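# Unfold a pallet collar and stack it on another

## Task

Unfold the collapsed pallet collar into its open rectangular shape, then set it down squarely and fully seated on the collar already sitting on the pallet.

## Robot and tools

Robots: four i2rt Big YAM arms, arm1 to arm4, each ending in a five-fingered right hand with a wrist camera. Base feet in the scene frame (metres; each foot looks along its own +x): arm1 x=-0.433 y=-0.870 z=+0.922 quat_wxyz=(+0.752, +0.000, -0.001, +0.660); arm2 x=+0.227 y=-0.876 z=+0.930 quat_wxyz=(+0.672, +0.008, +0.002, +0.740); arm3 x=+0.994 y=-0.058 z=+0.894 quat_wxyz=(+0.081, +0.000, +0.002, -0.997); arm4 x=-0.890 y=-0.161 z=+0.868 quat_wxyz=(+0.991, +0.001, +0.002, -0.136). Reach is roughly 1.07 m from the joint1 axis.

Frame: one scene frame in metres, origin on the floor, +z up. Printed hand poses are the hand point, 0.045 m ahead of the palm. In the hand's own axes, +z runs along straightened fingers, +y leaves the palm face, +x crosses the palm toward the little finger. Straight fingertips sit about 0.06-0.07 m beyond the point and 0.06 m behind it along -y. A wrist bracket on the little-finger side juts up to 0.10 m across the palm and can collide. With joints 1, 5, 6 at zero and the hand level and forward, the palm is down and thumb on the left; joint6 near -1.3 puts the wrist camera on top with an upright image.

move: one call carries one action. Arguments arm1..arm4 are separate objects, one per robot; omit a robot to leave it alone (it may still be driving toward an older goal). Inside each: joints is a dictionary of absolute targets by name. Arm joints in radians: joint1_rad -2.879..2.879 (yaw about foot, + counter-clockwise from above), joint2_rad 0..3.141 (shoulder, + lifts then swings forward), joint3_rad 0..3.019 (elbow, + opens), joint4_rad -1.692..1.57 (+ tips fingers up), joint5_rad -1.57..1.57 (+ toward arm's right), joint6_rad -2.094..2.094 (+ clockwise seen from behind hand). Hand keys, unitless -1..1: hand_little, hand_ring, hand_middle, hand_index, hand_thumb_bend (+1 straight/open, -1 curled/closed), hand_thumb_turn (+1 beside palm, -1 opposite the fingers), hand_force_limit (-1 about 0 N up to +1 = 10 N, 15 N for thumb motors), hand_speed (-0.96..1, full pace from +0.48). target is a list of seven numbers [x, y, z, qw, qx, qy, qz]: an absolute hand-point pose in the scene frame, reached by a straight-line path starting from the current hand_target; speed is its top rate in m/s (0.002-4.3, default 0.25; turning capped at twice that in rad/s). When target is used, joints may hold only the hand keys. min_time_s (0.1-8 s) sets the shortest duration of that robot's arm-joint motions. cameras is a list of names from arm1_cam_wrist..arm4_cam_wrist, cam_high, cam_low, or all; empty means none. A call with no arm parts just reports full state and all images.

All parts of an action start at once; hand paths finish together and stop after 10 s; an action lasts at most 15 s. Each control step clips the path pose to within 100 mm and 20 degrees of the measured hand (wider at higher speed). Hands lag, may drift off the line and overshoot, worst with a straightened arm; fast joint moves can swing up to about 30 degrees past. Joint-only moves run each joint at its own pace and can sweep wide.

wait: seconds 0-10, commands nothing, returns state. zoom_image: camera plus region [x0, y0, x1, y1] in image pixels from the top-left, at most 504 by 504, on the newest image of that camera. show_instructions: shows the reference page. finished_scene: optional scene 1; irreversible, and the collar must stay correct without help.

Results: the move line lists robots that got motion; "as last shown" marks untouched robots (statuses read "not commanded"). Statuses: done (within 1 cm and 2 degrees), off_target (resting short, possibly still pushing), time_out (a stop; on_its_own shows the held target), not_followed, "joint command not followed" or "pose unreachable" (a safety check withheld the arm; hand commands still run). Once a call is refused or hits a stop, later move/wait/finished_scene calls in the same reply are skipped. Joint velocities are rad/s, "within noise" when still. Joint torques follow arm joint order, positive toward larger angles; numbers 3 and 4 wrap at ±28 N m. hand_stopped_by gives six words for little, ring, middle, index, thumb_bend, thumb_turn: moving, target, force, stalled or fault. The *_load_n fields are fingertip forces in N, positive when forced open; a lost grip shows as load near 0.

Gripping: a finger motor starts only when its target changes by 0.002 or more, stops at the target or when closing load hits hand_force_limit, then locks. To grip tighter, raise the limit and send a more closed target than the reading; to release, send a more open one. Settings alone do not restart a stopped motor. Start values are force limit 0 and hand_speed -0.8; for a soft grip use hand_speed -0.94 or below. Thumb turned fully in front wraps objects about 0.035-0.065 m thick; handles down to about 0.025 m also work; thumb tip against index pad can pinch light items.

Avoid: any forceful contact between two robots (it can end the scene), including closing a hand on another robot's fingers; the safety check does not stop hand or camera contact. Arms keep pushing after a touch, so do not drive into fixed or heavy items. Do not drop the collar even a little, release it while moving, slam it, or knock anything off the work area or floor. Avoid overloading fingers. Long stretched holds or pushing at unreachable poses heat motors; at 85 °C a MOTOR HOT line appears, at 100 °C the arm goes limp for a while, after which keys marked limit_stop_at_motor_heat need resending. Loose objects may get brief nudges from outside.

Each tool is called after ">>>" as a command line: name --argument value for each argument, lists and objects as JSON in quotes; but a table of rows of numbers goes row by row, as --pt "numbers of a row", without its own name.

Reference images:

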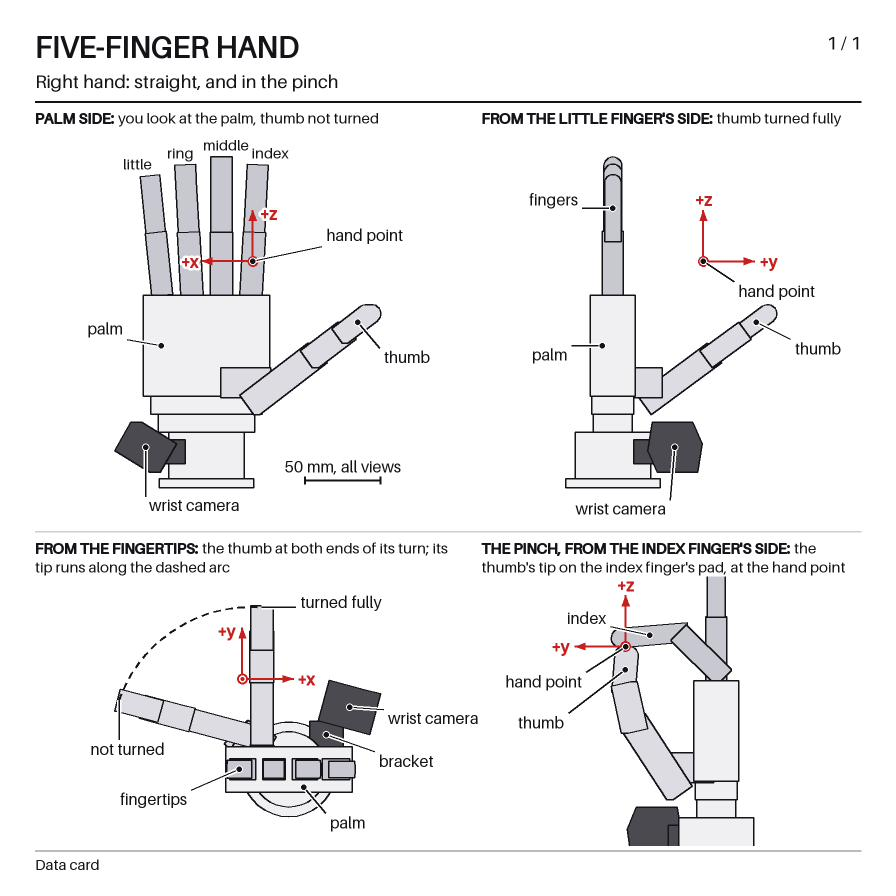

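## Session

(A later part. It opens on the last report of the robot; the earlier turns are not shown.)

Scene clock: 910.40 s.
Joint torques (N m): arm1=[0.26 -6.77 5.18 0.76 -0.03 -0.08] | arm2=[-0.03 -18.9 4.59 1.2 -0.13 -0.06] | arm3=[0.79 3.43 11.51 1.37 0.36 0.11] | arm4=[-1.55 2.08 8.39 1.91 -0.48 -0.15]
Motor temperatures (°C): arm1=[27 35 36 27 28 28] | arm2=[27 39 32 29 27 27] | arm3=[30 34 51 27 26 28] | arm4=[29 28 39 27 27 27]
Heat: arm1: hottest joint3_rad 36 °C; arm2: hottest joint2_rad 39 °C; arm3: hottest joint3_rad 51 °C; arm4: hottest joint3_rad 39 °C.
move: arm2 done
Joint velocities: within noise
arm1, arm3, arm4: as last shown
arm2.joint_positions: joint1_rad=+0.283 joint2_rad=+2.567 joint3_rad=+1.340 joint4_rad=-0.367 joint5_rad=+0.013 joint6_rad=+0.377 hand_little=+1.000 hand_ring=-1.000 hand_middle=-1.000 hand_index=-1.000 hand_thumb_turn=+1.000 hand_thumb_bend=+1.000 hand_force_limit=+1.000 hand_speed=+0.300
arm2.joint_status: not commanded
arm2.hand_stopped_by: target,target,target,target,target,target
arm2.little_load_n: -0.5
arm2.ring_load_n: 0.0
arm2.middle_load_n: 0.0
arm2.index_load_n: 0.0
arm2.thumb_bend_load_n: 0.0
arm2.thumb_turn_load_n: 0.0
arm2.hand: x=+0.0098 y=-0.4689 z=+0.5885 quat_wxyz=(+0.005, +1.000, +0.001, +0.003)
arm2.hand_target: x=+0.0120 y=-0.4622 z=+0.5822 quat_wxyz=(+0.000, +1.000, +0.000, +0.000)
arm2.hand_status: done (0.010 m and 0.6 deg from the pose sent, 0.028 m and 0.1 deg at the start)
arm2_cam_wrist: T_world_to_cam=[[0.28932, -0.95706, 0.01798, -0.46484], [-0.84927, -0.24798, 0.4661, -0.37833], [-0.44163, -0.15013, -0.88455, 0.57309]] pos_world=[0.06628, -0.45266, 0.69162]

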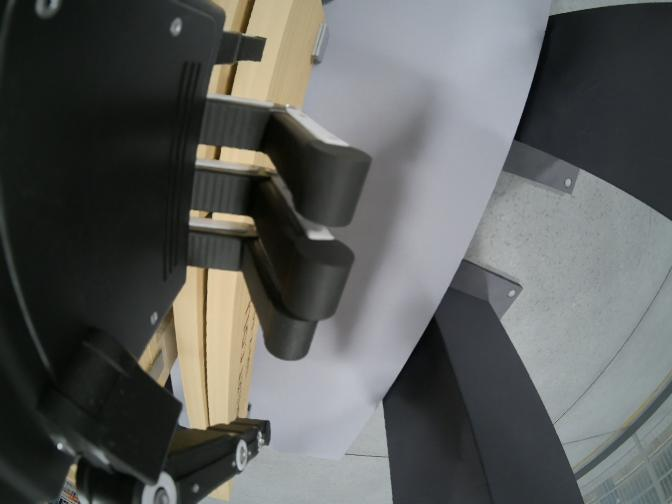

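>>> move --arm2 '{"target": [0.012, -0.450, 0.585, 0, 1, 0, 0], "speed": 0.08}'

>>> move --arm2 '{"target": [0.012, -0.454, 0.565, 0, 1, 0, 0], "speed": 0.05}' --cameras '["arm2_cam_wrist"]'

>>> zoom_image --camera "arm2_cam_wrist" --region '[200, 0, 360, 160]'

Scene clock: 915.77 s.
Joint torques (N m): arm1=[0.32 -6.71 5.18 0.79 -0.02 -0.08] | arm2=[-0.21 -18.84 4.68 0.14 -0.13 -0.1] | arm3=[0.79 3.43 11.51 1.37 0.35 0.11] | arm4=[-1.38 1.96 8.28 1.73 -0.46 -0.18]
Motor temperatures (°C): arm1=[27 35 36 27 28 28] | arm2=[27 40 32 29 27 27] | arm3=[30 34 51 27 26 28] | arm4=[29 28 39 27 27 27]
Heat: arm1: hottest joint3_rad 36 °C; arm2: hottest joint2_rad 40 °C; arm3: hottest joint3_rad 51 °C; arm4: hottest joint3_rad 39 °C.
move: arm2 done
Joint velocities: within noise
arm1, arm3, arm4: as last shown
arm2.joint_positions: joint1_rad=+0.274 joint2_rad=+2.567 joint3_rad=+1.374 joint4_rad=-0.375 joint5_rad=+0.013 joint6_rad=+0.369 hand_little=+1.000 hand_ring=-1.000 hand_middle=-1.000 hand_index=-1.000 hand_thumb_turn=+1.000 hand_thumb_bend=+1.000 hand_force_limit=+1.000 hand_speed=+0.300
arm2.joint_status: not commanded
arm2.hand_stopped_by: target,target,target,target,target,target
arm2.little_load_n: 0.0
arm2.ring_load_n: 0.0
arm2.middle_load_n: 0.0
arm2.index_load_n: 0.0
arm2.thumb_bend_load_n: 0.0
arm2.thumb_turn_load_n: 0.0
arm2.hand: x=+0.0073 y=-0.4494 z=+0.5921 quat_wxyz=(-0.007, +1.000, +0.000, -0.002)
arm2.hand_target: x=+0.0120 y=-0.4502 z=+0.5851 quat_wxyz=(+0.000, +1.000, +0.000, +0.000)
arm2.hand_status: done (0.009 m and 0.9 deg from the pose sent, 0.019 m and 0.6 deg at the start)
arm3.little_load_n: -0.5
pictures: none

Scene clock: 916.80 s.
Joint torques (N m): arm1=[0.21 -6.77 5.16 0.79 -0.02 -0.08] | arm2=[0.15 -19.08 4.6 1.14 -0.18 0] | arm3=[0.85 3.49 11.49 1.39 0.35 0.11] | arm4=[-1.38 1.14 8.35 1.68 -0.48 -0.16]
Motor temperatures (°C): arm1=[27 35 36 27 28 28] | arm2=[27 40 32 29 27 27] | arm3=[30 34 51 27 26 28] | arm4=[29 28 39 27 27 27]
Heat: arm1: hottest joint3_rad 36 °C; arm2: hottest joint2_rad 40 °C; arm3: hottest joint3_rad 51 °C; arm4: hottest joint3_rad 39 °C.
move: arm2 done
Joint velocities: within noise
arm1, arm3, arm4: as last shown
arm2.joint_positions: joint1_rad=+0.273 joint2_rad=+2.610 joint3_rad=+1.391 joint4_rad=-0.371 joint5_rad=+0.013 joint6_rad=+0.369 hand_little=+1.000 hand_ring=-1.000 hand_middle=-1.000 hand_index=-1.000 hand_thumb_turn=+1.000 hand_thumb_bend=+1.000 hand_force_limit=+1.000 hand_speed=+0.300
arm2.joint_status: not commanded
arm2.hand_stopped_by: target,target,target,target,target,target
arm2.little_load_n: 0.0
arm2.ring_load_n: 0.0
arm2.middle_load_n: 0.0
arm2.index_load_n: 0.0
arm2.thumb_bend_load_n: 0.0
arm2.thumb_turn_load_n: 0.0
arm2.hand: x=+0.0106 y=-0.4579 z=+0.5740 quat_wxyz=(+0.003, +1.000, +0.000, +0.002)
arm2.hand_target: x=+0.0120 y=-0.4540 z=+0.5653 quat_wxyz=(+0.000, +1.000, +0.000, +0.000)
arm2.hand_status: done (0.010 m and 0.4 deg from the pose sent, 0.028 m and 0.9 deg at the start)
arm3.little_load_n: 0.0
arm4.thumb_turn_load_n: -0.5
arm2_cam_wrist: T_world_to_cam=[[0.28744, -0.95769, 0.01464, -0.45261], [-0.84926, -0.24777, 0.46624, -0.36808], [-0.44288, -0.14644, -0.88454, 0.564]] pos_world=[0.06728, -0.44206, 0.67712]

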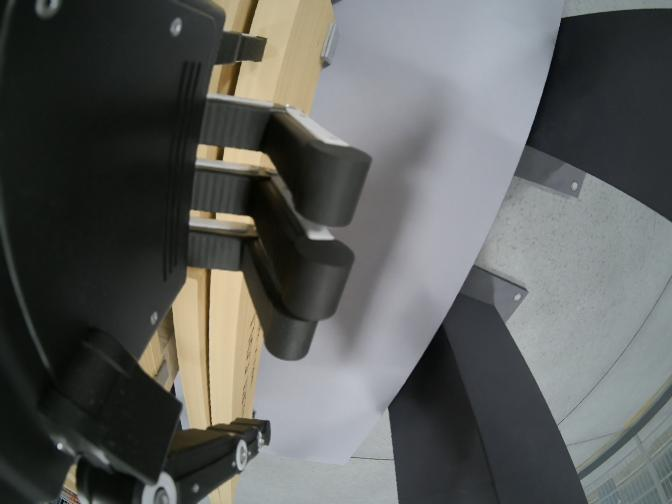

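Scaled by 3.150 from the camera's image (finer frame: 960x720).

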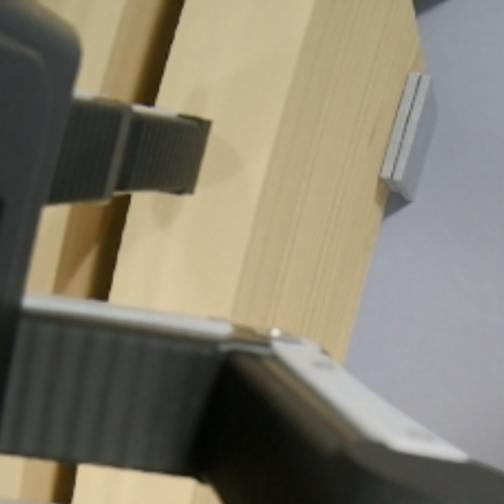

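>>> move --arm2 '{"target": [0.010, -0.443, 0.578, 0, 1, 0, 0], "speed": 0.08}'

>>> move --arm2 '{"target": [0.012, -0.4465, 0.562, 0, 1, 0, 0], "speed": 0.05}' --cameras '["arm2_cam_wrist"]'

>>> zoom_image --camera "arm2_cam_wrist" --region '[200, 0, 360, 160]'

Scene clock: 922.23 s.
Joint torques (N m): arm1=[0.32 -6.77 5.16 0.77 -0.02 -0.08] | arm2=[-0.73 -20.66 4.82 0.08 -0.18 -0.05] | arm3=[0.79 3.43 11.49 1.39 0.36 0.11] | arm4=[-1.26 1.79 8.31 1.74 -0.45 -0.17]
Motor temperatures (°C): arm1=[27 35 36 27 28 28] | arm2=[27 40 32 29 27 27] | arm3=[30 34 51 27 26 28] | arm4=[29 28 39 27 27 27]
Heat: arm1: hottest joint3_rad 36 °C; arm2: hottest joint2_rad 40 °C; arm3: hottest joint3_rad 51 °C; arm4: hottest joint3_rad 39 °C.
move: arm2 done
Joint velocities: within noise
arm1, arm3, arm4: as last shown
arm2.joint_positions: joint1_rad=+0.273 joint2_rad=+2.610 joint3_rad=+1.408 joint4_rad=-0.386 joint5_rad=+0.013 joint6_rad=+0.367 hand_little=+1.000 hand_ring=-1.000 hand_middle=-1.000 hand_index=-1.000 hand_thumb_turn=+1.000 hand_thumb_bend=+1.000 hand_force_limit=+1.000 hand_speed=+0.300
arm2.joint_status: not commanded
arm2.hand_stopped_by: target,target,target,target,target,target
arm2.little_load_n: 0.0
arm2.ring_load_n: 0.0
arm2.middle_load_n: 0.0
arm2.index_load_n: 0.5
arm2.thumb_bend_load_n: 0.0
arm2.thumb_turn_load_n: 0.0
arm2.hand: x=+0.0082 y=-0.4514 z=+0.5763 quat_wxyz=(+0.002, +1.000, +0.001, +0.002)
arm2.hand_target: x=+0.0100 y=-0.4430 z=+0.5781 quat_wxyz=(+0.000, +1.000, +0.000, +0.000)
arm2.hand_status: done (0.009 m and 0.3 deg from the pose sent, 0.016 m and 0.4 deg at the start)
arm4.thumb_turn_load_n: 0.0
pictures: none

Scene clock: 923.30 s.
Joint torques (N m): arm1=[0.32 -6.65 5.16 0.77 -0.02 -0.08] | arm2=[0.03 -19.02 4.63 1.17 -0.16 -0.09] | arm3=[0.73 3.43 11.51 1.37 0.36 0.11] | arm4=[-1.32 1.38 8.39 1.89 -0.5 -0.14]
Motor temperatures (°C): arm1=[27 35 36 27 28 28] | arm2=[27 40 32 29 27 27] | arm3=[30 34 51 27 26 28] | arm4=[29 28 39 27 27 27]
Heat: arm1: hottest joint3_rad 36 °C; arm2: hottest joint2_rad 40 °C; arm3: hottest joint3_rad 51 °C; arm4: hottest joint3_rad 39 °C.
move: arm2 off_target
Joint velocities: within noise
arm1, arm3, arm4: as last shown
arm1.little_load_n: -0.5
arm2.joint_positions: joint1_rad=+0.272 joint2_rad=+2.622 joint3_rad=+1.418 joint4_rad=-0.384 joint5_rad=+0.013 joint6_rad=+0.366 hand_little=+1.000 hand_ring=-1.000 hand_middle=-1.000 hand_index=-1.000 hand_thumb_turn=+1.000 hand_thumb_bend=+1.000 hand_force_limit=+1.000 hand_speed=+0.300
arm2.joint_status: not commanded
arm2.hand_stopped_by: target,target,target,target,target,target
arm2.little_load_n: 0.0
arm2.ring_load_n: 0.0
arm2.middle_load_n: 0.0
arm2.index_load_n: 0.0
arm2.thumb_bend_load_n: 0.0
arm2.thumb_turn_load_n: 0.0
arm2.hand: x=+0.0085 y=-0.4507 z=+0.5714 quat_wxyz=(+0.002, +1.000, +0.001, +0.002)
arm2.hand_target: x=+0.0120 y=-0.4467 z=+0.5623 quat_wxyz=(+0.000, +1.000, +0.000, +0.000)
arm2.hand_status: off_target (0.011 m and 0.4 deg from the pose sent, 0.016 m and 0.3 deg at the start)
arm4.middle_load_n: 0.5
arm2_cam_wrist: T_world_to_cam=[[0.28923, -0.95717, 0.01276, -0.44383], [-0.84847, -0.25017, 0.46639, -0.36801], [-0.44322, -0.14572, -0.88449, 0.56216]] pos_world=[0.06529, -0.43496, 0.67452]

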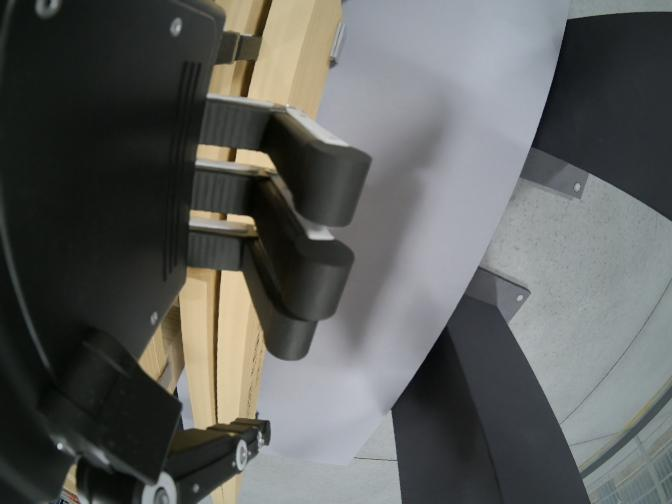

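Scaled by 3.150 from the camera's image (finer frame: 960x720).

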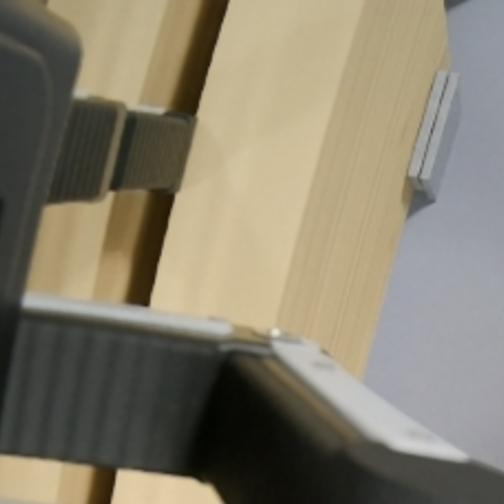

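>>> move --arm2 '{"target":[0.012,-0.4465,0.54,0,1,0,0],"speed":0.05}' --cameras '["arm2_cam_wrist","cam_high"]'

Scene clock: 948.07 s.
Joint torques (N m): arm1=[0.32 -6.77 5.18 0.76 -0.01 -0.08] | arm2=[0.21 -17.73 5.11 1.63 -0.2 0] | arm3=[0.73 3.43 11.51 1.39 0.35 0.11] | arm4=[-1.2 1.85 8.4 1.84 -0.46 -0.17]
Motor temperatures (°C): arm1=[27 35 36 27 28 28] | arm2=[27 40 32 29 27 27] | arm3=[30 34 51 27 26 28] | arm4=[29 28 39 27 27 27]
Heat: arm1: hottest joint3_rad 36 °C; arm2: hottest joint2_rad 40 °C; arm3: hottest joint3_rad 51 °C; arm4: hottest joint3_rad 39 °C.
move: arm2 off_target
Joint velocities: within noise
arm1, arm3, arm4: as last shown
arm1.little_load_n: 0.0
arm2.joint_positions: joint1_rad=+0.270 joint2_rad=+2.655 joint3_rad=+1.447 joint4_rad=-0.379 joint5_rad=+0.014 joint6_rad=+0.364 hand_little=+1.000 hand_ring=-1.000 hand_middle=-1.000 hand_index=-1.000 hand_thumb_turn=+1.000 hand_thumb_bend=+1.000 hand_force_limit=+1.000 hand_speed=+0.300
arm2.joint_status: not commanded
arm2.hand_stopped_by: target,target,target,target,target,target
arm2.little_load_n: -0.5
arm2.ring_load_n: 0.0
arm2.middle_load_n: 0.0
arm2.index_load_n: 0.0
arm2.thumb_bend_load_n: 0.0
arm2.thumb_turn_load_n: 0.0
arm2.hand: x=+0.0083 y=-0.4471 z=+0.5590 quat_wxyz=(+0.001, +1.000, +0.001, +0.002)
arm2.hand_target: x=+0.0123 y=-0.4471 z=+0.5409 quat_wxyz=(+0.000, +1.000, +0.000, +0.000)
arm2.hand_status: off_target (0.019 m and 0.3 deg from the pose sent, 0.032 m and 0.4 deg at the start)
arm3.thumb_bend_load_n: 0.5
arm4.middle_load_n: 0.0
arm4.thumb_bend_load_n: 0.5
arm2_cam_wrist: T_world_to_cam=[[0.28886, -0.95731, 0.01079, -0.43915], [-0.84874, -0.25086, 0.46553, -0.36137], [-0.44295, -0.14363, -0.88497, 0.55274]] pos_world=[0.06498, -0.43167, 0.66212]

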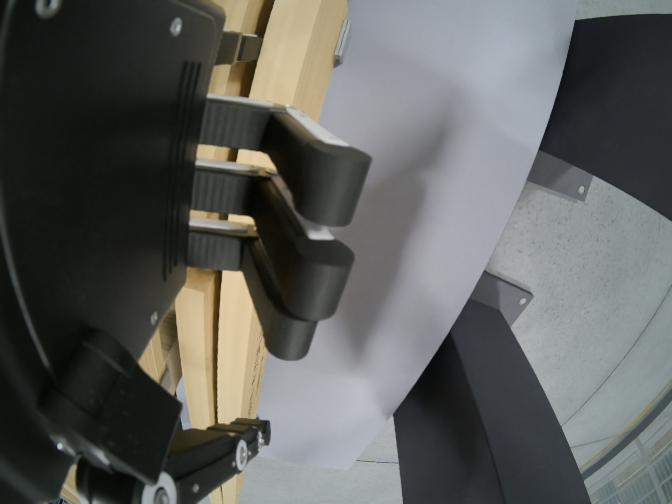

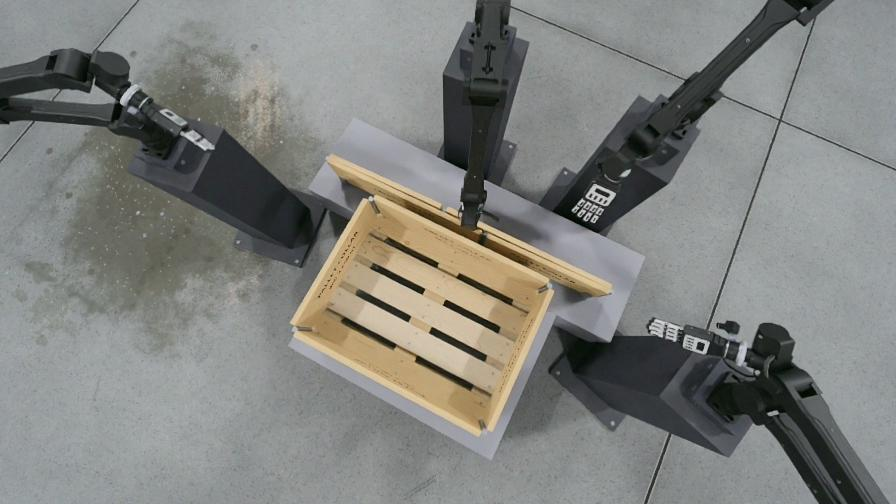

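>>> zoom_image --camera "arm2_cam_wrist" --region '[160, 0, 380, 220]'

>>> zoom_image --camera "cam_high" --region '[320, 140, 640, 320]'

Scaled by 2.291 from the camera's image (finer frame: 960x720).

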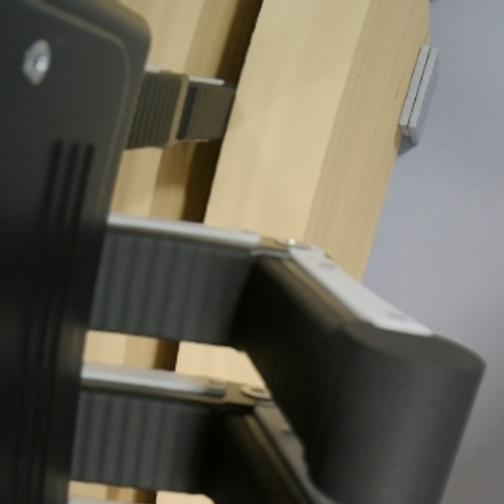

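Scaled by 1.575.

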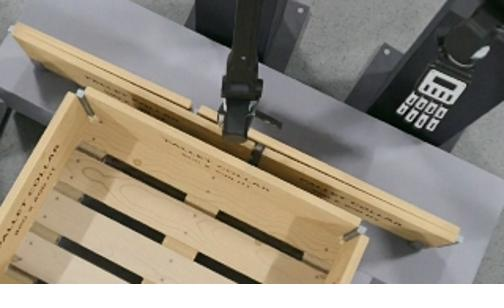

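>>> move --arm2 '{"target":[0.012,-0.4465,0.51,0,1,0,0],"speed":0.05}' --cameras '["arm2_cam_wrist"]'

>>> zoom_image --camera "arm2_cam_wrist" --region '[160, 0, 380, 220]'

Scene clock: 955.23 s.
Joint torques (N m): arm1=[0.32 -6.71 5.18 0.76 -0.02 -0.09] | arm2=[0.32 -16.56 5.6 1.87 -0.22 -0.05] | arm3=[0.85 3.49 11.51 1.36 0.36 0.11] | arm4=[-1.49 1.9 8.32 1.83 -0.47 -0.15]
Motor temperatures (°C): arm1=[27 35 36 27 28 28] | arm2=[27 39 33 29 27 27] | arm3=[30 34 51 27 26 28] | arm4=[29 28 39 27 27 27]
Heat: arm1: hottest joint3_rad 36 °C; arm2: hottest joint2_rad 39 °C; arm3: hottest joint3_rad 51 °C; arm4: hottest joint3_rad 39 °C.
move: arm2 off_target
Joint velocities: within noise
arm1.joint_positions: joint1_rad=-0.243 joint2_rad=+1.488 joint3_rad=+0.472 joint4_rad=-0.074 joint5_rad=-0.180 joint6_rad=-0.330 hand_little=+1.000 hand_ring=+1.000 hand_middle=+1.000 hand_index=+1.000 hand_thumb_turn=-1.000 hand_thumb_bend=+1.000 hand_force_limit=+1.000 hand_speed=+0.300
arm1.joint_status: not commanded
arm1.hand_stopped_by: target,target,target,target,target,target
arm1.little_load_n: 0.0
arm1.ring_load_n: 0.0
arm1.middle_load_n: 0.0
arm1.index_load_n: 0.0
arm1.thumb_bend_load_n: 0.0
arm1.thumb_turn_load_n: 0.0
arm1.hand: x=-0.3561 y=-0.5539 z=+0.8465 quat_wxyz=(-0.253, +0.967, +0.000, +0.000)
arm1.hand_target: x=-0.3600 y=-0.5500 z=+0.8500 quat_wxyz=(-0.259, +0.966, +0.000, +0.000)
arm1.hand_status: not commanded
arm2.joint_positions: joint1_rad=+0.270 joint2_rad=+2.713 joint3_rad=+1.491 joint4_rad=-0.363 joint5_rad=+0.016 joint6_rad=+0.364 hand_little=+1.000 hand_ring=-1.000 hand_middle=-1.000 hand_index=-1.000 hand_thumb_turn=+1.000 hand_thumb_bend=+1.000 hand_force_limit=+1.000 hand_speed=+0.300
arm2.joint_status: not commanded
arm2.hand_stopped_by: target,target,target,target,target,target
arm2.little_load_n: 0.0
arm2.ring_load_n: 0.0
arm2.middle_load_n: 0.0
arm2.index_load_n: 0.0
arm2.thumb_bend_load_n: 0.0
arm2.thumb_turn_load_n: 0.0
arm2.hand: x=+0.0074 y=-0.4448 z=+0.5358 quat_wxyz=(-0.001, +1.000, +0.001, +0.002)
arm2.hand_target: x=+0.0124 y=-0.4474 z=+0.5115 quat_wxyz=(+0.000, +1.000, +0.000, +0.000)
arm2.hand_status: off_target (0.026 m and 0.3 deg from the pose sent, 0.049 m and 0.3 deg at the start)
arm3.joint_positions: joint1_rad=+0.313 joint2_rad=+0.153 joint3_rad=+0.386 joint4_rad=-0.983 joint5_rad=+0.393 joint6_rad=-0.869 hand_little=+1.000 hand_ring=+1.000 hand_middle=+1.000 hand_index=+1.000 hand_thumb_turn=+1.000 hand_thumb_bend=+1.000 hand_force_limit=+0.000 hand_speed=-0.800
arm3.joint_status: not commanded
arm3.hand_stopped_by: target,target,target,target,target,target
arm3.little_load_n: 0.0
arm3.ring_load_n: 0.0
arm3.middle_load_n: 0.0
arm3.index_load_n: 0.0
arm3.thumb_bend_load_n: 0.0
arm3.thumb_turn_load_n: 0.0
arm3.hand: x=+0.8018 y=-0.0466 z=+1.0264 quat_wxyz=(+0.426, -0.178, -0.885, +0.066)
arm3.hand_target: x=+0.7996 y=-0.0494 z=+1.0493 quat_wxyz=(+0.442, -0.183, -0.875, +0.082)
arm3.hand_status: not commanded
arm4.joint_positions: joint1_rad=-0.612 joint2_rad=+0.409 joint3_rad=+0.101 joint4_rad=-0.483 joint5_rad=-0.781 joint6_rad=-1.919 hand_little=+1.000 hand_ring=+1.000 hand_middle=+1.000 hand_index=+1.000 hand_thumb_turn=+1.000 hand_thumb_bend=+1.000 hand_force_limit=+0.000 hand_speed=-0.800
arm4.joint_status: not commanded
arm4.hand_stopped_by: target,target,target,target,target,target
arm4.little_load_n: 0.0
arm4.ring_load_n: 0.0
arm4.middle_load_n: -0.5
arm4.index_load_n: 0.0
arm4.thumb_bend_load_n: 0.0
arm4.thumb_turn_load_n: 0.0
arm4.hand: x=-0.6687 y=-0.2915 z=+0.9043 quat_wxyz=(-0.084, +0.864, -0.088, +0.489)
arm4.hand_target: x=-0.6692 y=-0.2919 z=+0.9003 quat_wxyz=(-0.081, +0.865, -0.083, +0.489)
arm4.hand_status: not commanded
arm2_cam_wrist: T_world_to_cam=[[0.28889, -0.95733, 0.00762, -0.43472], [-0.84889, -0.25246, 0.46439, -0.35078], [-0.44265, -0.14062, -0.8856, 0.53378]] pos_world=[0.06408, -0.42967, 0.63892]

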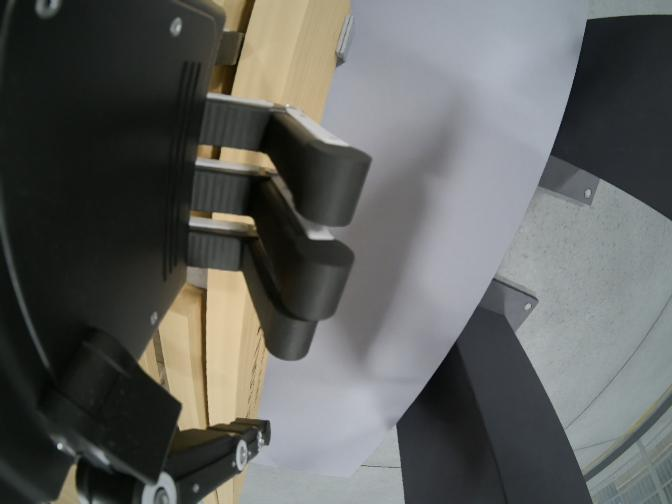

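Scaled by 2.291 from the camera's image (finer frame: 960x720).

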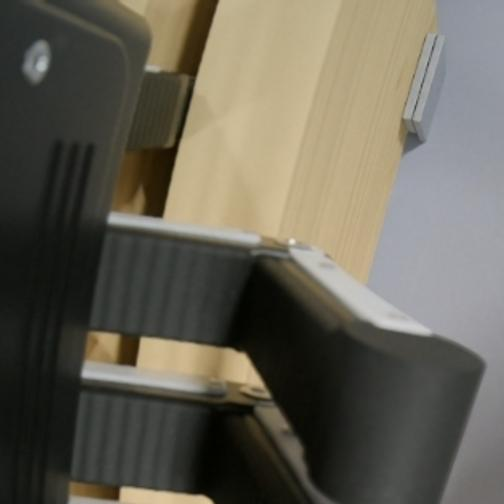

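>>> move --arm2 '{"target":[0.012,-0.4465,0.62,0,1,0,0],"speed":0.1}' --cameras '["arm2_cam_wrist"]'

>>> zoom_image --camera "arm2_cam_wrist" --region '[160, 0, 380, 220]'

Scene clock: 971.17 s.
Joint torques (N m): arm1=[0.38 -6.77 5.19 0.73 -0.02 -0.09] | arm2=[0.15 -19.72 3.44 0.31 0.03 -0.05] | arm3=[0.79 3.43 11.49 1.37 0.35 0.11] | arm4=[-1.61 1.38 8.29 1.84 -0.47 -0.15]
Motor temperatures (°C): arm1=[27 35 36 26 28 28] | arm2=[27 40 33 29 27 27] | arm3=[30 34 51 27 26 28] | arm4=[29 28 39 27 27 27]
Heat: arm1: hottest joint3_rad 36 °C; arm2: hottest joint2_rad 40 °C; arm3: hottest joint3_rad 51 °C; arm4: hottest joint3_rad 39 °C.
move: arm2 done
Joint velocities: within noise
arm1, arm3, arm4: as last shown
arm2.joint_positions: joint1_rad=+0.270 joint2_rad=+2.500 joint3_rad=+1.361 joint4_rad=-0.422 joint5_rad=+0.009 joint6_rad=+0.363 hand_little=+1.000 hand_ring=-1.000 hand_middle=-1.000 hand_index=-1.000 hand_thumb_turn=+1.000 hand_thumb_bend=+1.000 hand_force_limit=+1.000 hand_speed=+0.300
arm2.joint_status: not commanded
arm2.hand_stopped_by: target,target,target,target,target,target
arm2.little_load_n: 0.0
arm2.ring_load_n: 0.0
arm2.middle_load_n: 0.0
arm2.index_load_n: 0.0
arm2.thumb_bend_load_n: 0.0
arm2.thumb_turn_load_n: 0.0
arm2.hand: x=+0.0053 y=-0.4401 z=+0.6235 quat_wxyz=(-0.010, +1.000, +0.001, -0.005)
arm2.hand_target: x=+0.0119 y=-0.4465 z=+0.6201 quat_wxyz=(+0.000, +1.000, +0.000, +0.000)
arm2.hand_status: done (0.010 m and 1.3 deg from the pose sent, 0.084 m and 0.3 deg at the start)
arm3.thumb_turn_load_n: 0.5
arm4.middle_load_n: 0.0
arm2_cam_wrist: T_world_to_cam=[[0.28978, -0.95699, -0.01395, -0.41668], [-0.8419, -0.2618, 0.47187, -0.401], [-0.45523, -0.125, -0.88156, 0.61563]] pos_world=[0.0634, -0.42679, 0.72612]

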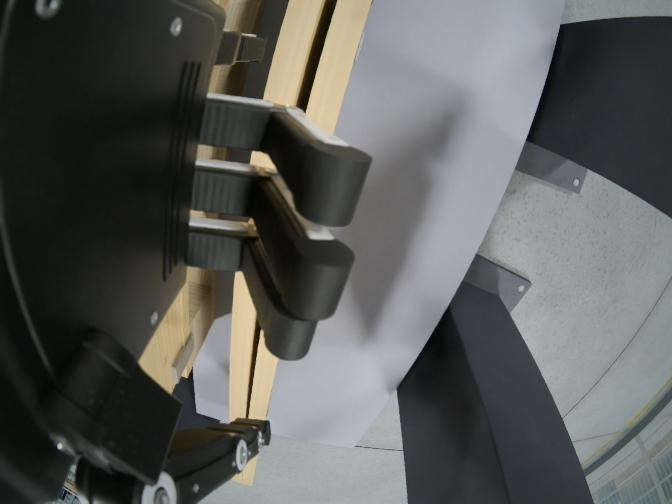

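Scaled by 2.291 from the camera's image (finer frame: 960x720).

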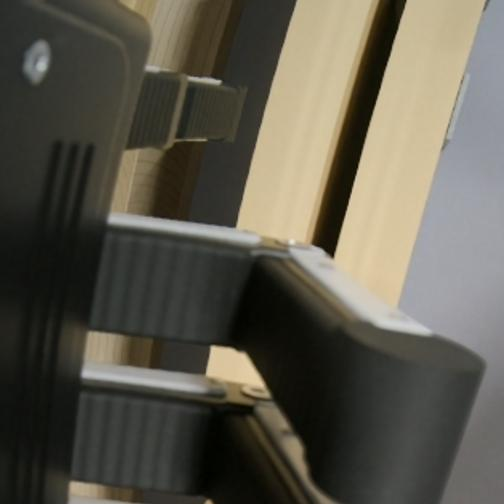

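>>> zoom_image --camera "arm2_cam_wrist" --region '[230, 0, 400, 110]'

Scaled by 2.965 from the camera's image (finer frame: 960x720).

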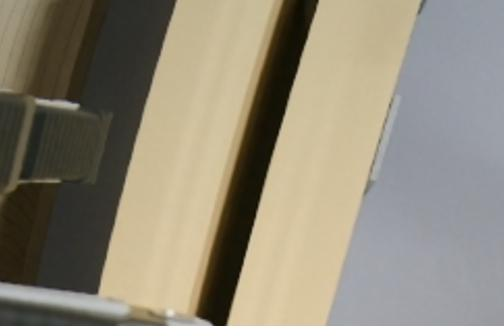

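>>> move --arm2 '{"target":[0.053,-0.465,0.64,0.0035,0.9846,0.0198,-0.1736],"speed":0.1,"joints":{"hand_ring":1,"hand_middle":1,"hand_index":1}}' --cameras '["arm2_cam_wrist"]'

>>> zoom_image --camera "arm2_cam_wrist" --region '[200, 0, 420, 220]'

Scene clock: 1028.70 s.
Joint torques (N m): arm1=[0.32 -6.77 5.16 0.76 -0.03 -0.08] | arm2=[0.26 -19.72 2.51 1.46 -0.46 -0.02] | arm3=[0.79 3.43 11.51 1.36 0.35 0.11] | arm4=[-1.08 1.61 8.36 1.72 -0.46 -0.14]
Motor temperatures (°C): arm1=[27 34 36 26 28 28] | arm2=[27 38 32 29 27 27] | arm3=[30 34 51 27 26 28] | arm4=[29 28 39 27 27 27]
Heat: arm1: hottest joint3_rad 36 °C; arm2: hottest joint2_rad 38 °C; arm3: hottest joint3_rad 51 °C; arm4: hottest joint3_rad 39 °C.
move: arm2 done
Joint velocities: within noise
arm1, arm3, arm4: as last shown
arm2.joint_positions: joint1_rad=+0.078 joint2_rad=+2.473 joint3_rad=+1.216 joint4_rad=-0.292 joint5_rad=-0.331 joint6_rad=+0.143 hand_little=+1.000 hand_ring=+1.000 hand_middle=+1.000 hand_index=+1.000 hand_thumb_turn=+1.000 hand_thumb_bend=+1.000 hand_force_limit=+1.000 hand_speed=+0.300
arm2.joint_status: all done
arm2.hand_stopped_by: target,target,target,target,target,target
arm2.little_load_n: 0.0
arm2.ring_load_n: 0.0
arm2.middle_load_n: 0.0
arm2.index_load_n: -0.5
arm2.thumb_bend_load_n: 0.0
arm2.thumb_turn_load_n: 0.0
arm2.hand: x=+0.0508 y=-0.4684 z=+0.6385 quat_wxyz=(+0.011, +0.985, +0.018, -0.172)
arm2.hand_target: x=+0.0530 y=-0.4649 z=+0.6401 quat_wxyz=(+0.004, +0.985, +0.020, -0.174)
arm2.hand_status: done (0.004 m and 1.0 deg from the pose sent, 0.056 m and 19.6 deg at the start)
arm3.thumb_turn_load_n: 0.0
arm4.middle_load_n: 0.5
arm2_cam_wrist: T_world_to_cam=[[0.3094, -0.948, -0.07458, -0.41484], [-0.6289, -0.26282, 0.73172, -0.55441], [-0.71327, -0.17948, -0.67752, 0.50337]] pos_world=[0.13872, -0.44863, 0.71577]

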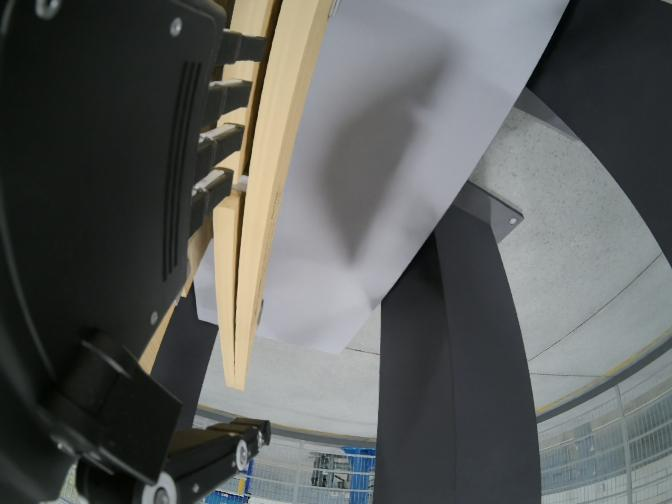

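Scaled by 2.291 from the camera's image (finer frame: 960x720).

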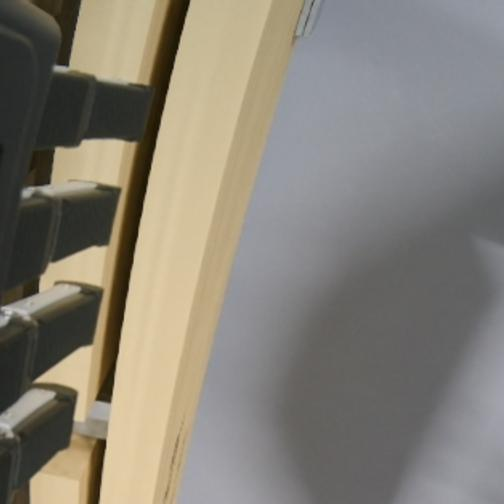

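>>> move --arm2 '{"target":[0.053,-0.467,0.61,0.0035,0.9846,0.0198,-0.1736],"speed":0.08}' --cameras '["arm2_cam_wrist"]'

>>> zoom_image --camera "arm2_cam_wrist" --region '[200, 0, 420, 220]'

Scene clock: 1035.37 s.
Joint torques (N m): arm1=[0.21 -6.77 5.18 0.75 -0.01 -0.08] | arm2=[-0.38 -18.37 3.81 1.46 -0.44 0.01] | arm3=[0.79 3.49 11.51 1.36 0.35 0.11] | arm4=[-1.38 1.26 8.36 1.73 -0.47 -0.17]
Motor temperatures (°C): arm1=[27 34 36 26 28 28] | arm2=[27 39 32 29 27 27] | arm3=[30 34 52 27 26 28] | arm4=[29 28 39 27 27 27]
Heat: arm1: hottest joint3_rad 36 °C; arm2: hottest joint2_rad 39 °C; arm3: hottest joint3_rad 52 °C; arm4: hottest joint3_rad 39 °C.
move: arm2 done
Joint velocities: within noise
arm1, arm3, arm4: as last shown
arm1.ring_load_n: -0.5
arm2.joint_positions: joint1_rad=+0.078 joint2_rad=+2.526 joint3_rad=+1.228 joint4_rad=-0.251 joint5_rad=-0.331 joint6_rad=+0.143 hand_little=+1.000 hand_ring=+1.000 hand_middle=+1.000 hand_index=+1.000 hand_thumb_turn=+1.000 hand_thumb_bend=+1.000 hand_force_limit=+1.000 hand_speed=+0.300
arm2.joint_status: not commanded
arm2.hand_stopped_by: target,target,target,target,target,target
arm2.little_load_n: -0.5
arm2.ring_load_n: 0.0
arm2.middle_load_n: 0.0
arm2.index_load_n: 0.0
arm2.thumb_bend_load_n: 0.0
arm2.thumb_turn_load_n: 0.0
arm2.hand: x=+0.0514 y=-0.4734 z=+0.6158 quat_wxyz=(+0.011, +0.985, +0.018, -0.172)
arm2.hand_target: x=+0.0531 y=-0.4672 z=+0.6101 quat_wxyz=(+0.004, +0.985, +0.020, -0.174)
arm2.hand_status: done (0.009 m and 0.9 deg from the pose sent, 0.029 m and 1.0 deg at the start)
arm3.middle_load_n: -0.5
arm4.middle_load_n: 0.0
arm2_cam_wrist: T_world_to_cam=[[0.30978, -0.94781, -0.07545, -0.42092], [-0.62873, -0.26372, 0.73154, -0.53907], [-0.71325, -0.17918, -0.67762, 0.48771]] pos_world=[0.13932, -0.45373, 0.69307]

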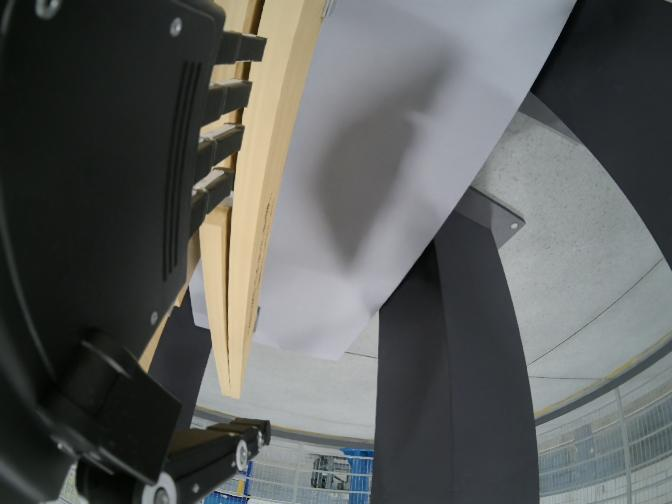

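Scaled by 2.291 from the camera's image (finer frame: 960x720).

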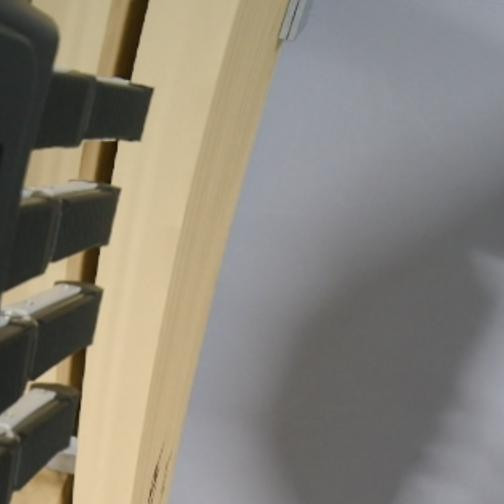

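>>> move --arm2 '{"target":[0.053,-0.460,0.595,0.0035,0.9846,0.0198,-0.1736],"speed":0.08}' --cameras '["arm2_cam_wrist"]'

>>> zoom_image --camera "arm2_cam_wrist" --region '[200, 0, 420, 220]'

Scene clock: 1047.03 s.
Joint torques (N m): arm1=[0.26 -6.77 5.19 0.73 -0.02 -0.08] | arm2=[0.15 -17.85 4.12 1.1 -0.45 -0.04] | arm3=[0.79 3.43 11.51 1.37 0.35 0.11] | arm4=[-1.67 1.79 8.36 1.8 -0.47 -0.16]
Motor temperatures (°C): arm1=[27 34 36 26 28 28] | arm2=[27 39 32 29 27 27] | arm3=[30 34 52 27 26 28] | arm4=[29 28 39 27 27 27]
Heat: arm1: hottest joint3_rad 36 °C; arm2: hottest joint2_rad 39 °C; arm3: hottest joint3_rad 52 °C; arm4: hottest joint3_rad 39 °C.
move: arm2 done
Joint velocities: within noise
arm1, arm3, arm4: as last shown
arm1.ring_load_n: 0.0
arm2.joint_positions: joint1_rad=+0.078 joint2_rad=+2.563 joint3_rad=+1.270 joint4_rad=-0.251 joint5_rad=-0.331 joint6_rad=+0.140 hand_little=+1.000 hand_ring=+1.000 hand_middle=+1.000 hand_index=+1.000 hand_thumb_turn=+1.000 hand_thumb_bend=+1.000 hand_force_limit=+1.000 hand_speed=+0.300
arm2.joint_status: not commanded
arm2.hand_stopped_by: target,target,target,target,target,target
arm2.little_load_n: 0.0
arm2.ring_load_n: 0.0
arm2.middle_load_n: 0.5
arm2.index_load_n: 0.0
arm2.thumb_bend_load_n: 0.0
arm2.thumb_turn_load_n: 0.0
arm2.hand: x=+0.0499 y=-0.4649 z=+0.6029 quat_wxyz=(+0.008, +0.985, +0.020, -0.172)
arm2.hand_target: x=+0.0531 y=-0.4602 z=+0.5952 quat_wxyz=(+0.003, +0.985, +0.020, -0.174)
arm2.hand_status: done (0.010 m and 0.6 deg from the pose sent, 0.025 m and 0.9 deg at the start)
arm3.middle_load_n: 0.0
arm2_cam_wrist: T_world_to_cam=[[0.31236, -0.94651, -0.08091, -0.40952], [-0.62737, -0.2695, 0.7306, -0.53048], [-0.71333, -0.17745, -0.67799, 0.48044]] pos_world=[0.13782, -0.44533, 0.68017]

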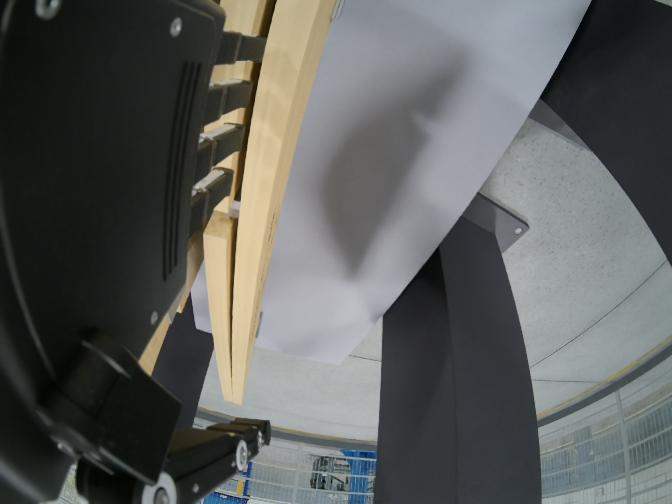

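Scaled by 2.291 from the camera's image (finer frame: 960x720).

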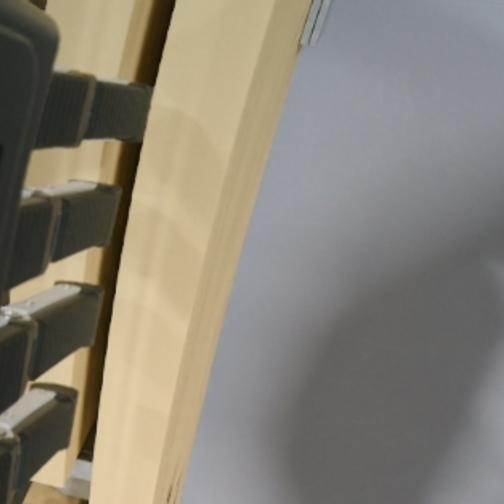

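>>> move --arm2 '{"target":[0.053,-0.4665,0.592,0.0035,0.9846,0.0198,-0.1736],"speed":0.08}' --cameras '["arm2_cam_wrist"]'

>>> zoom_image --camera "arm2_cam_wrist" --region '[200, 0, 420, 220]'

Scene clock: 1052.33 s.
Joint torques (N m): arm1=[0.26 -6.77 5.16 0.75 -0.01 -0.08] | arm2=[-0.21 -18.26 2.65 1.51 -0.42 -0.05] | arm3=[0.79 3.43 11.49 1.37 0.36 0.11] | arm4=[-2.08 1.61 8.36 1.77 -0.46 -0.17]
Motor temperatures (°C): arm1=[27 34 36 26 28 28] | arm2=[27 39 32 29 27 27] | arm3=[30 34 52 27 26 28] | arm4=[29 28 39 27 27 27]
Heat: arm1: hottest joint3_rad 36 °C; arm2: hottest joint2_rad 39 °C; arm3: hottest joint3_rad 52 °C; arm4: hottest joint3_rad 39 °C.
move: arm2 off_target
Joint velocities: within noise
arm1, arm3, arm4: as last shown
arm2.joint_positions: joint1_rad=+0.078 joint2_rad=+2.563 joint3_rad=+1.270 joint4_rad=-0.233 joint5_rad=-0.331 joint6_rad=+0.140 hand_little=+1.000 hand_ring=+1.000 hand_middle=+1.000 hand_index=+1.000 hand_thumb_turn=+1.000 hand_thumb_bend=+1.000 hand_force_limit=+1.000 hand_speed=+0.300
arm2.joint_status: not commanded
arm2.hand_stopped_by: target,target,target,target,target,target
arm2.little_load_n: 0.0
arm2.ring_load_n: 0.0
arm2.middle_load_n: 0.0
arm2.index_load_n: 0.0
arm2.thumb_bend_load_n: 0.0
arm2.thumb_turn_load_n: 0.0
arm2.hand: x=+0.0491 y=-0.4606 z=+0.6022 quat_wxyz=(+0.000, +0.985, +0.021, -0.173)
arm2.hand_target: x=+0.0530 y=-0.4667 z=+0.5923 quat_wxyz=(+0.004, +0.985, +0.020, -0.174)
arm2.hand_status: off_target (0.012 m and 0.4 deg from the pose sent, 0.012 m and 0.6 deg at the start)
arm3.thumb_bend_load_n: 0.5
arm2_cam_wrist: T_world_to_cam=[[0.31183, -0.94504, -0.09826, -0.39419], [-0.62518, -0.28196, 0.72777, -0.53339], [-0.71547, -0.16552, -0.67875, 0.48621]] pos_world=[0.13732, -0.44244, 0.67947]

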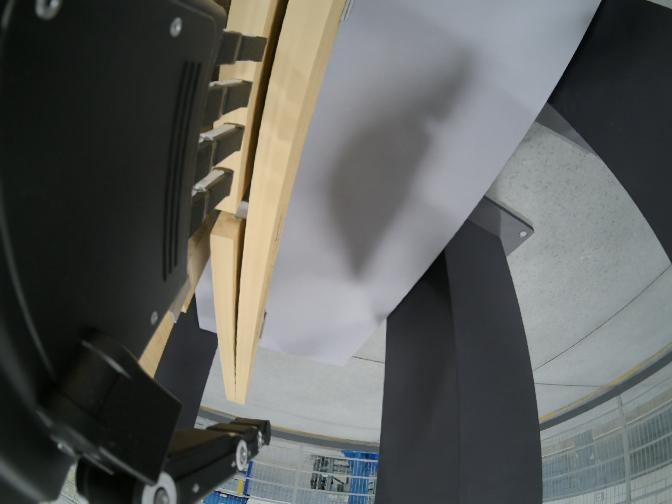

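Scaled by 2.291 from the camera's image (finer frame: 960x720).

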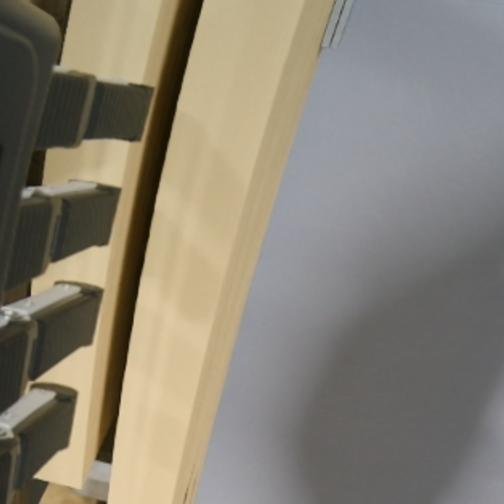

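>>> move --arm2 '{"target":[0.053,-0.465,0.635,0.0035,0.9846,0.0198,-0.1736],"speed":0.1}'

>>> move --arm2 '{"target":[0.053,-0.465,0.592,0.0035,0.9846,0.0198,-0.1736],"speed":0.08}' --cameras '["arm2_cam_wrist"]'

>>> zoom_image --camera "arm2_cam_wrist" --region '[200, 0, 420, 220]'

Scene clock: 1058.93 s.
Joint torques (N m): arm1=[0.26 -6.77 5.16 0.76 -0.02 -0.08] | arm2=[0.79 -19.66 2.62 0.24 -0.45 -0.04] | arm3=[0.73 3.43 11.49 1.37 0.36 0.11] | arm4=[-1.38 1.61 8.46 1.83 -0.43 -0.18]
Motor temperatures (°C): arm1=[27 34 36 26 28 28] | arm2=[27 40 32 29 27 27] | arm3=[30 34 52 27 26 28] | arm4=[29 28 39 27 27 27]
Heat: arm1: hottest joint3_rad 36 °C; arm2: hottest joint2_rad 40 °C; arm3: hottest joint3_rad 52 °C; arm4: hottest joint3_rad 39 °C.
move: arm2 done
Joint velocities: within noise
arm1, arm3, arm4: as last shown
arm2.joint_positions: joint1_rad=+0.078 joint2_rad=+2.473 joint3_rad=+1.222 joint4_rad=-0.262 joint5_rad=-0.331 joint6_rad=+0.140 hand_little=+1.000 hand_ring=+1.000 hand_middle=+1.000 hand_index=+1.000 hand_thumb_turn=+1.000 hand_thumb_bend=+1.000 hand_force_limit=+1.000 hand_speed=+0.300
arm2.joint_status: not commanded
arm2.hand_stopped_by: target,target,target,target,target,target
arm2.little_load_n: 0.0
arm2.ring_load_n: 0.0
arm2.middle_load_n: 0.0
arm2.index_load_n: 0.0
arm2.thumb_bend_load_n: -0.5
arm2.thumb_turn_load_n: 0.0
arm2.hand: x=+0.0490 y=-0.4576 z=+0.6375 quat_wxyz=(-0.006, +0.984, +0.022, -0.174)
arm2.hand_target: x=+0.0530 y=-0.4651 z=+0.6350 quat_wxyz=(+0.004, +0.985, +0.020, -0.174)
arm2.hand_status: done (0.009 m and 1.2 deg from the pose sent, 0.033 m and 0.5 deg at the start)
arm3.thumb_bend_load_n: 0.0
arm4.middle_load_n: -0.5
pictures: none

Scene clock: 1060.20 s.
Joint torques (N m): arm1=[0.38 -6.77 5.16 0.75 -0.02 -0.07] | arm2=[0.15 -17.73 3.74 1.42 -0.42 -0.02] | arm3=[0.79 3.43 11.49 1.37 0.36 0.11] | arm4=[-1.44 1.55 8.29 1.84 -0.46 -0.18]
Motor temperatures (°C): arm1=[27 34 36 26 28 28] | arm2=[27 40 32 29 27 27] | arm3=[30 34 52 27 26 28] | arm4=[29 28 39 27 27 27]
Heat: arm1: hottest joint3_rad 36 °C; arm2: hottest joint2_rad 40 °C; arm3: hottest joint3_rad 52 °C; arm4: hottest joint3_rad 39 °C.
move: arm2 done
Joint velocities: within noise
arm1, arm3, arm4: as last shown
arm2.joint_positions: joint1_rad=+0.078 joint2_rad=+2.572 joint3_rad=+1.262 joint4_rad=-0.238 joint5_rad=-0.331 joint6_rad=+0.140 hand_little=+1.000 hand_ring=+1.000 hand_middle=+1.000 hand_index=+1.000 hand_thumb_turn=+1.000 hand_thumb_bend=+1.000 hand_force_limit=+1.000 hand_speed=+0.300
arm2.joint_status: not commanded
arm2.hand_stopped_by: target,target,target,target,target,target
arm2.little_load_n: 0.0
arm2.ring_load_n: 0.5
arm2.middle_load_n: 0.0
arm2.index_load_n: 0.0
arm2.thumb_bend_load_n: 0.0
arm2.thumb_turn_load_n: 0.0
arm2.hand: x=+0.0508 y=-0.4708 z=+0.5983 quat_wxyz=(+0.010, +0.985, +0.019, -0.172)
arm2.hand_target: x=+0.0531 y=-0.4650 z=+0.5922 quat_wxyz=(+0.003, +0.985, +0.020, -0.174)
arm2.hand_status: done (0.009 m and 0.8 deg from the pose sent, 0.046 m and 1.2 deg at the start)
arm4.middle_load_n: 0.0
arm2_cam_wrist: T_world_to_cam=[[0.31241, -0.94683, -0.07693, -0.41833], [-0.62756, -0.2665, 0.73154, -0.52725], [-0.71314, -0.18026, -0.67745, 0.47524]] pos_world=[0.13872, -0.45093, 0.67547]

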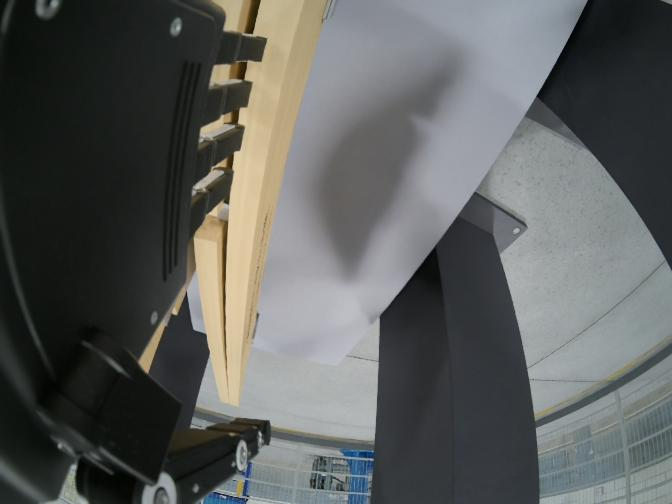

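Scaled by 2.291 from the camera's image (finer frame: 960x720).

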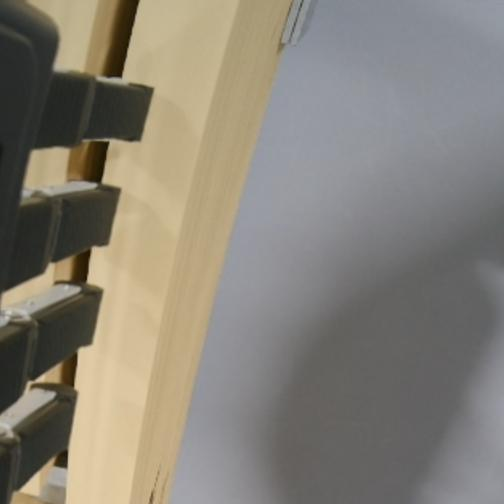

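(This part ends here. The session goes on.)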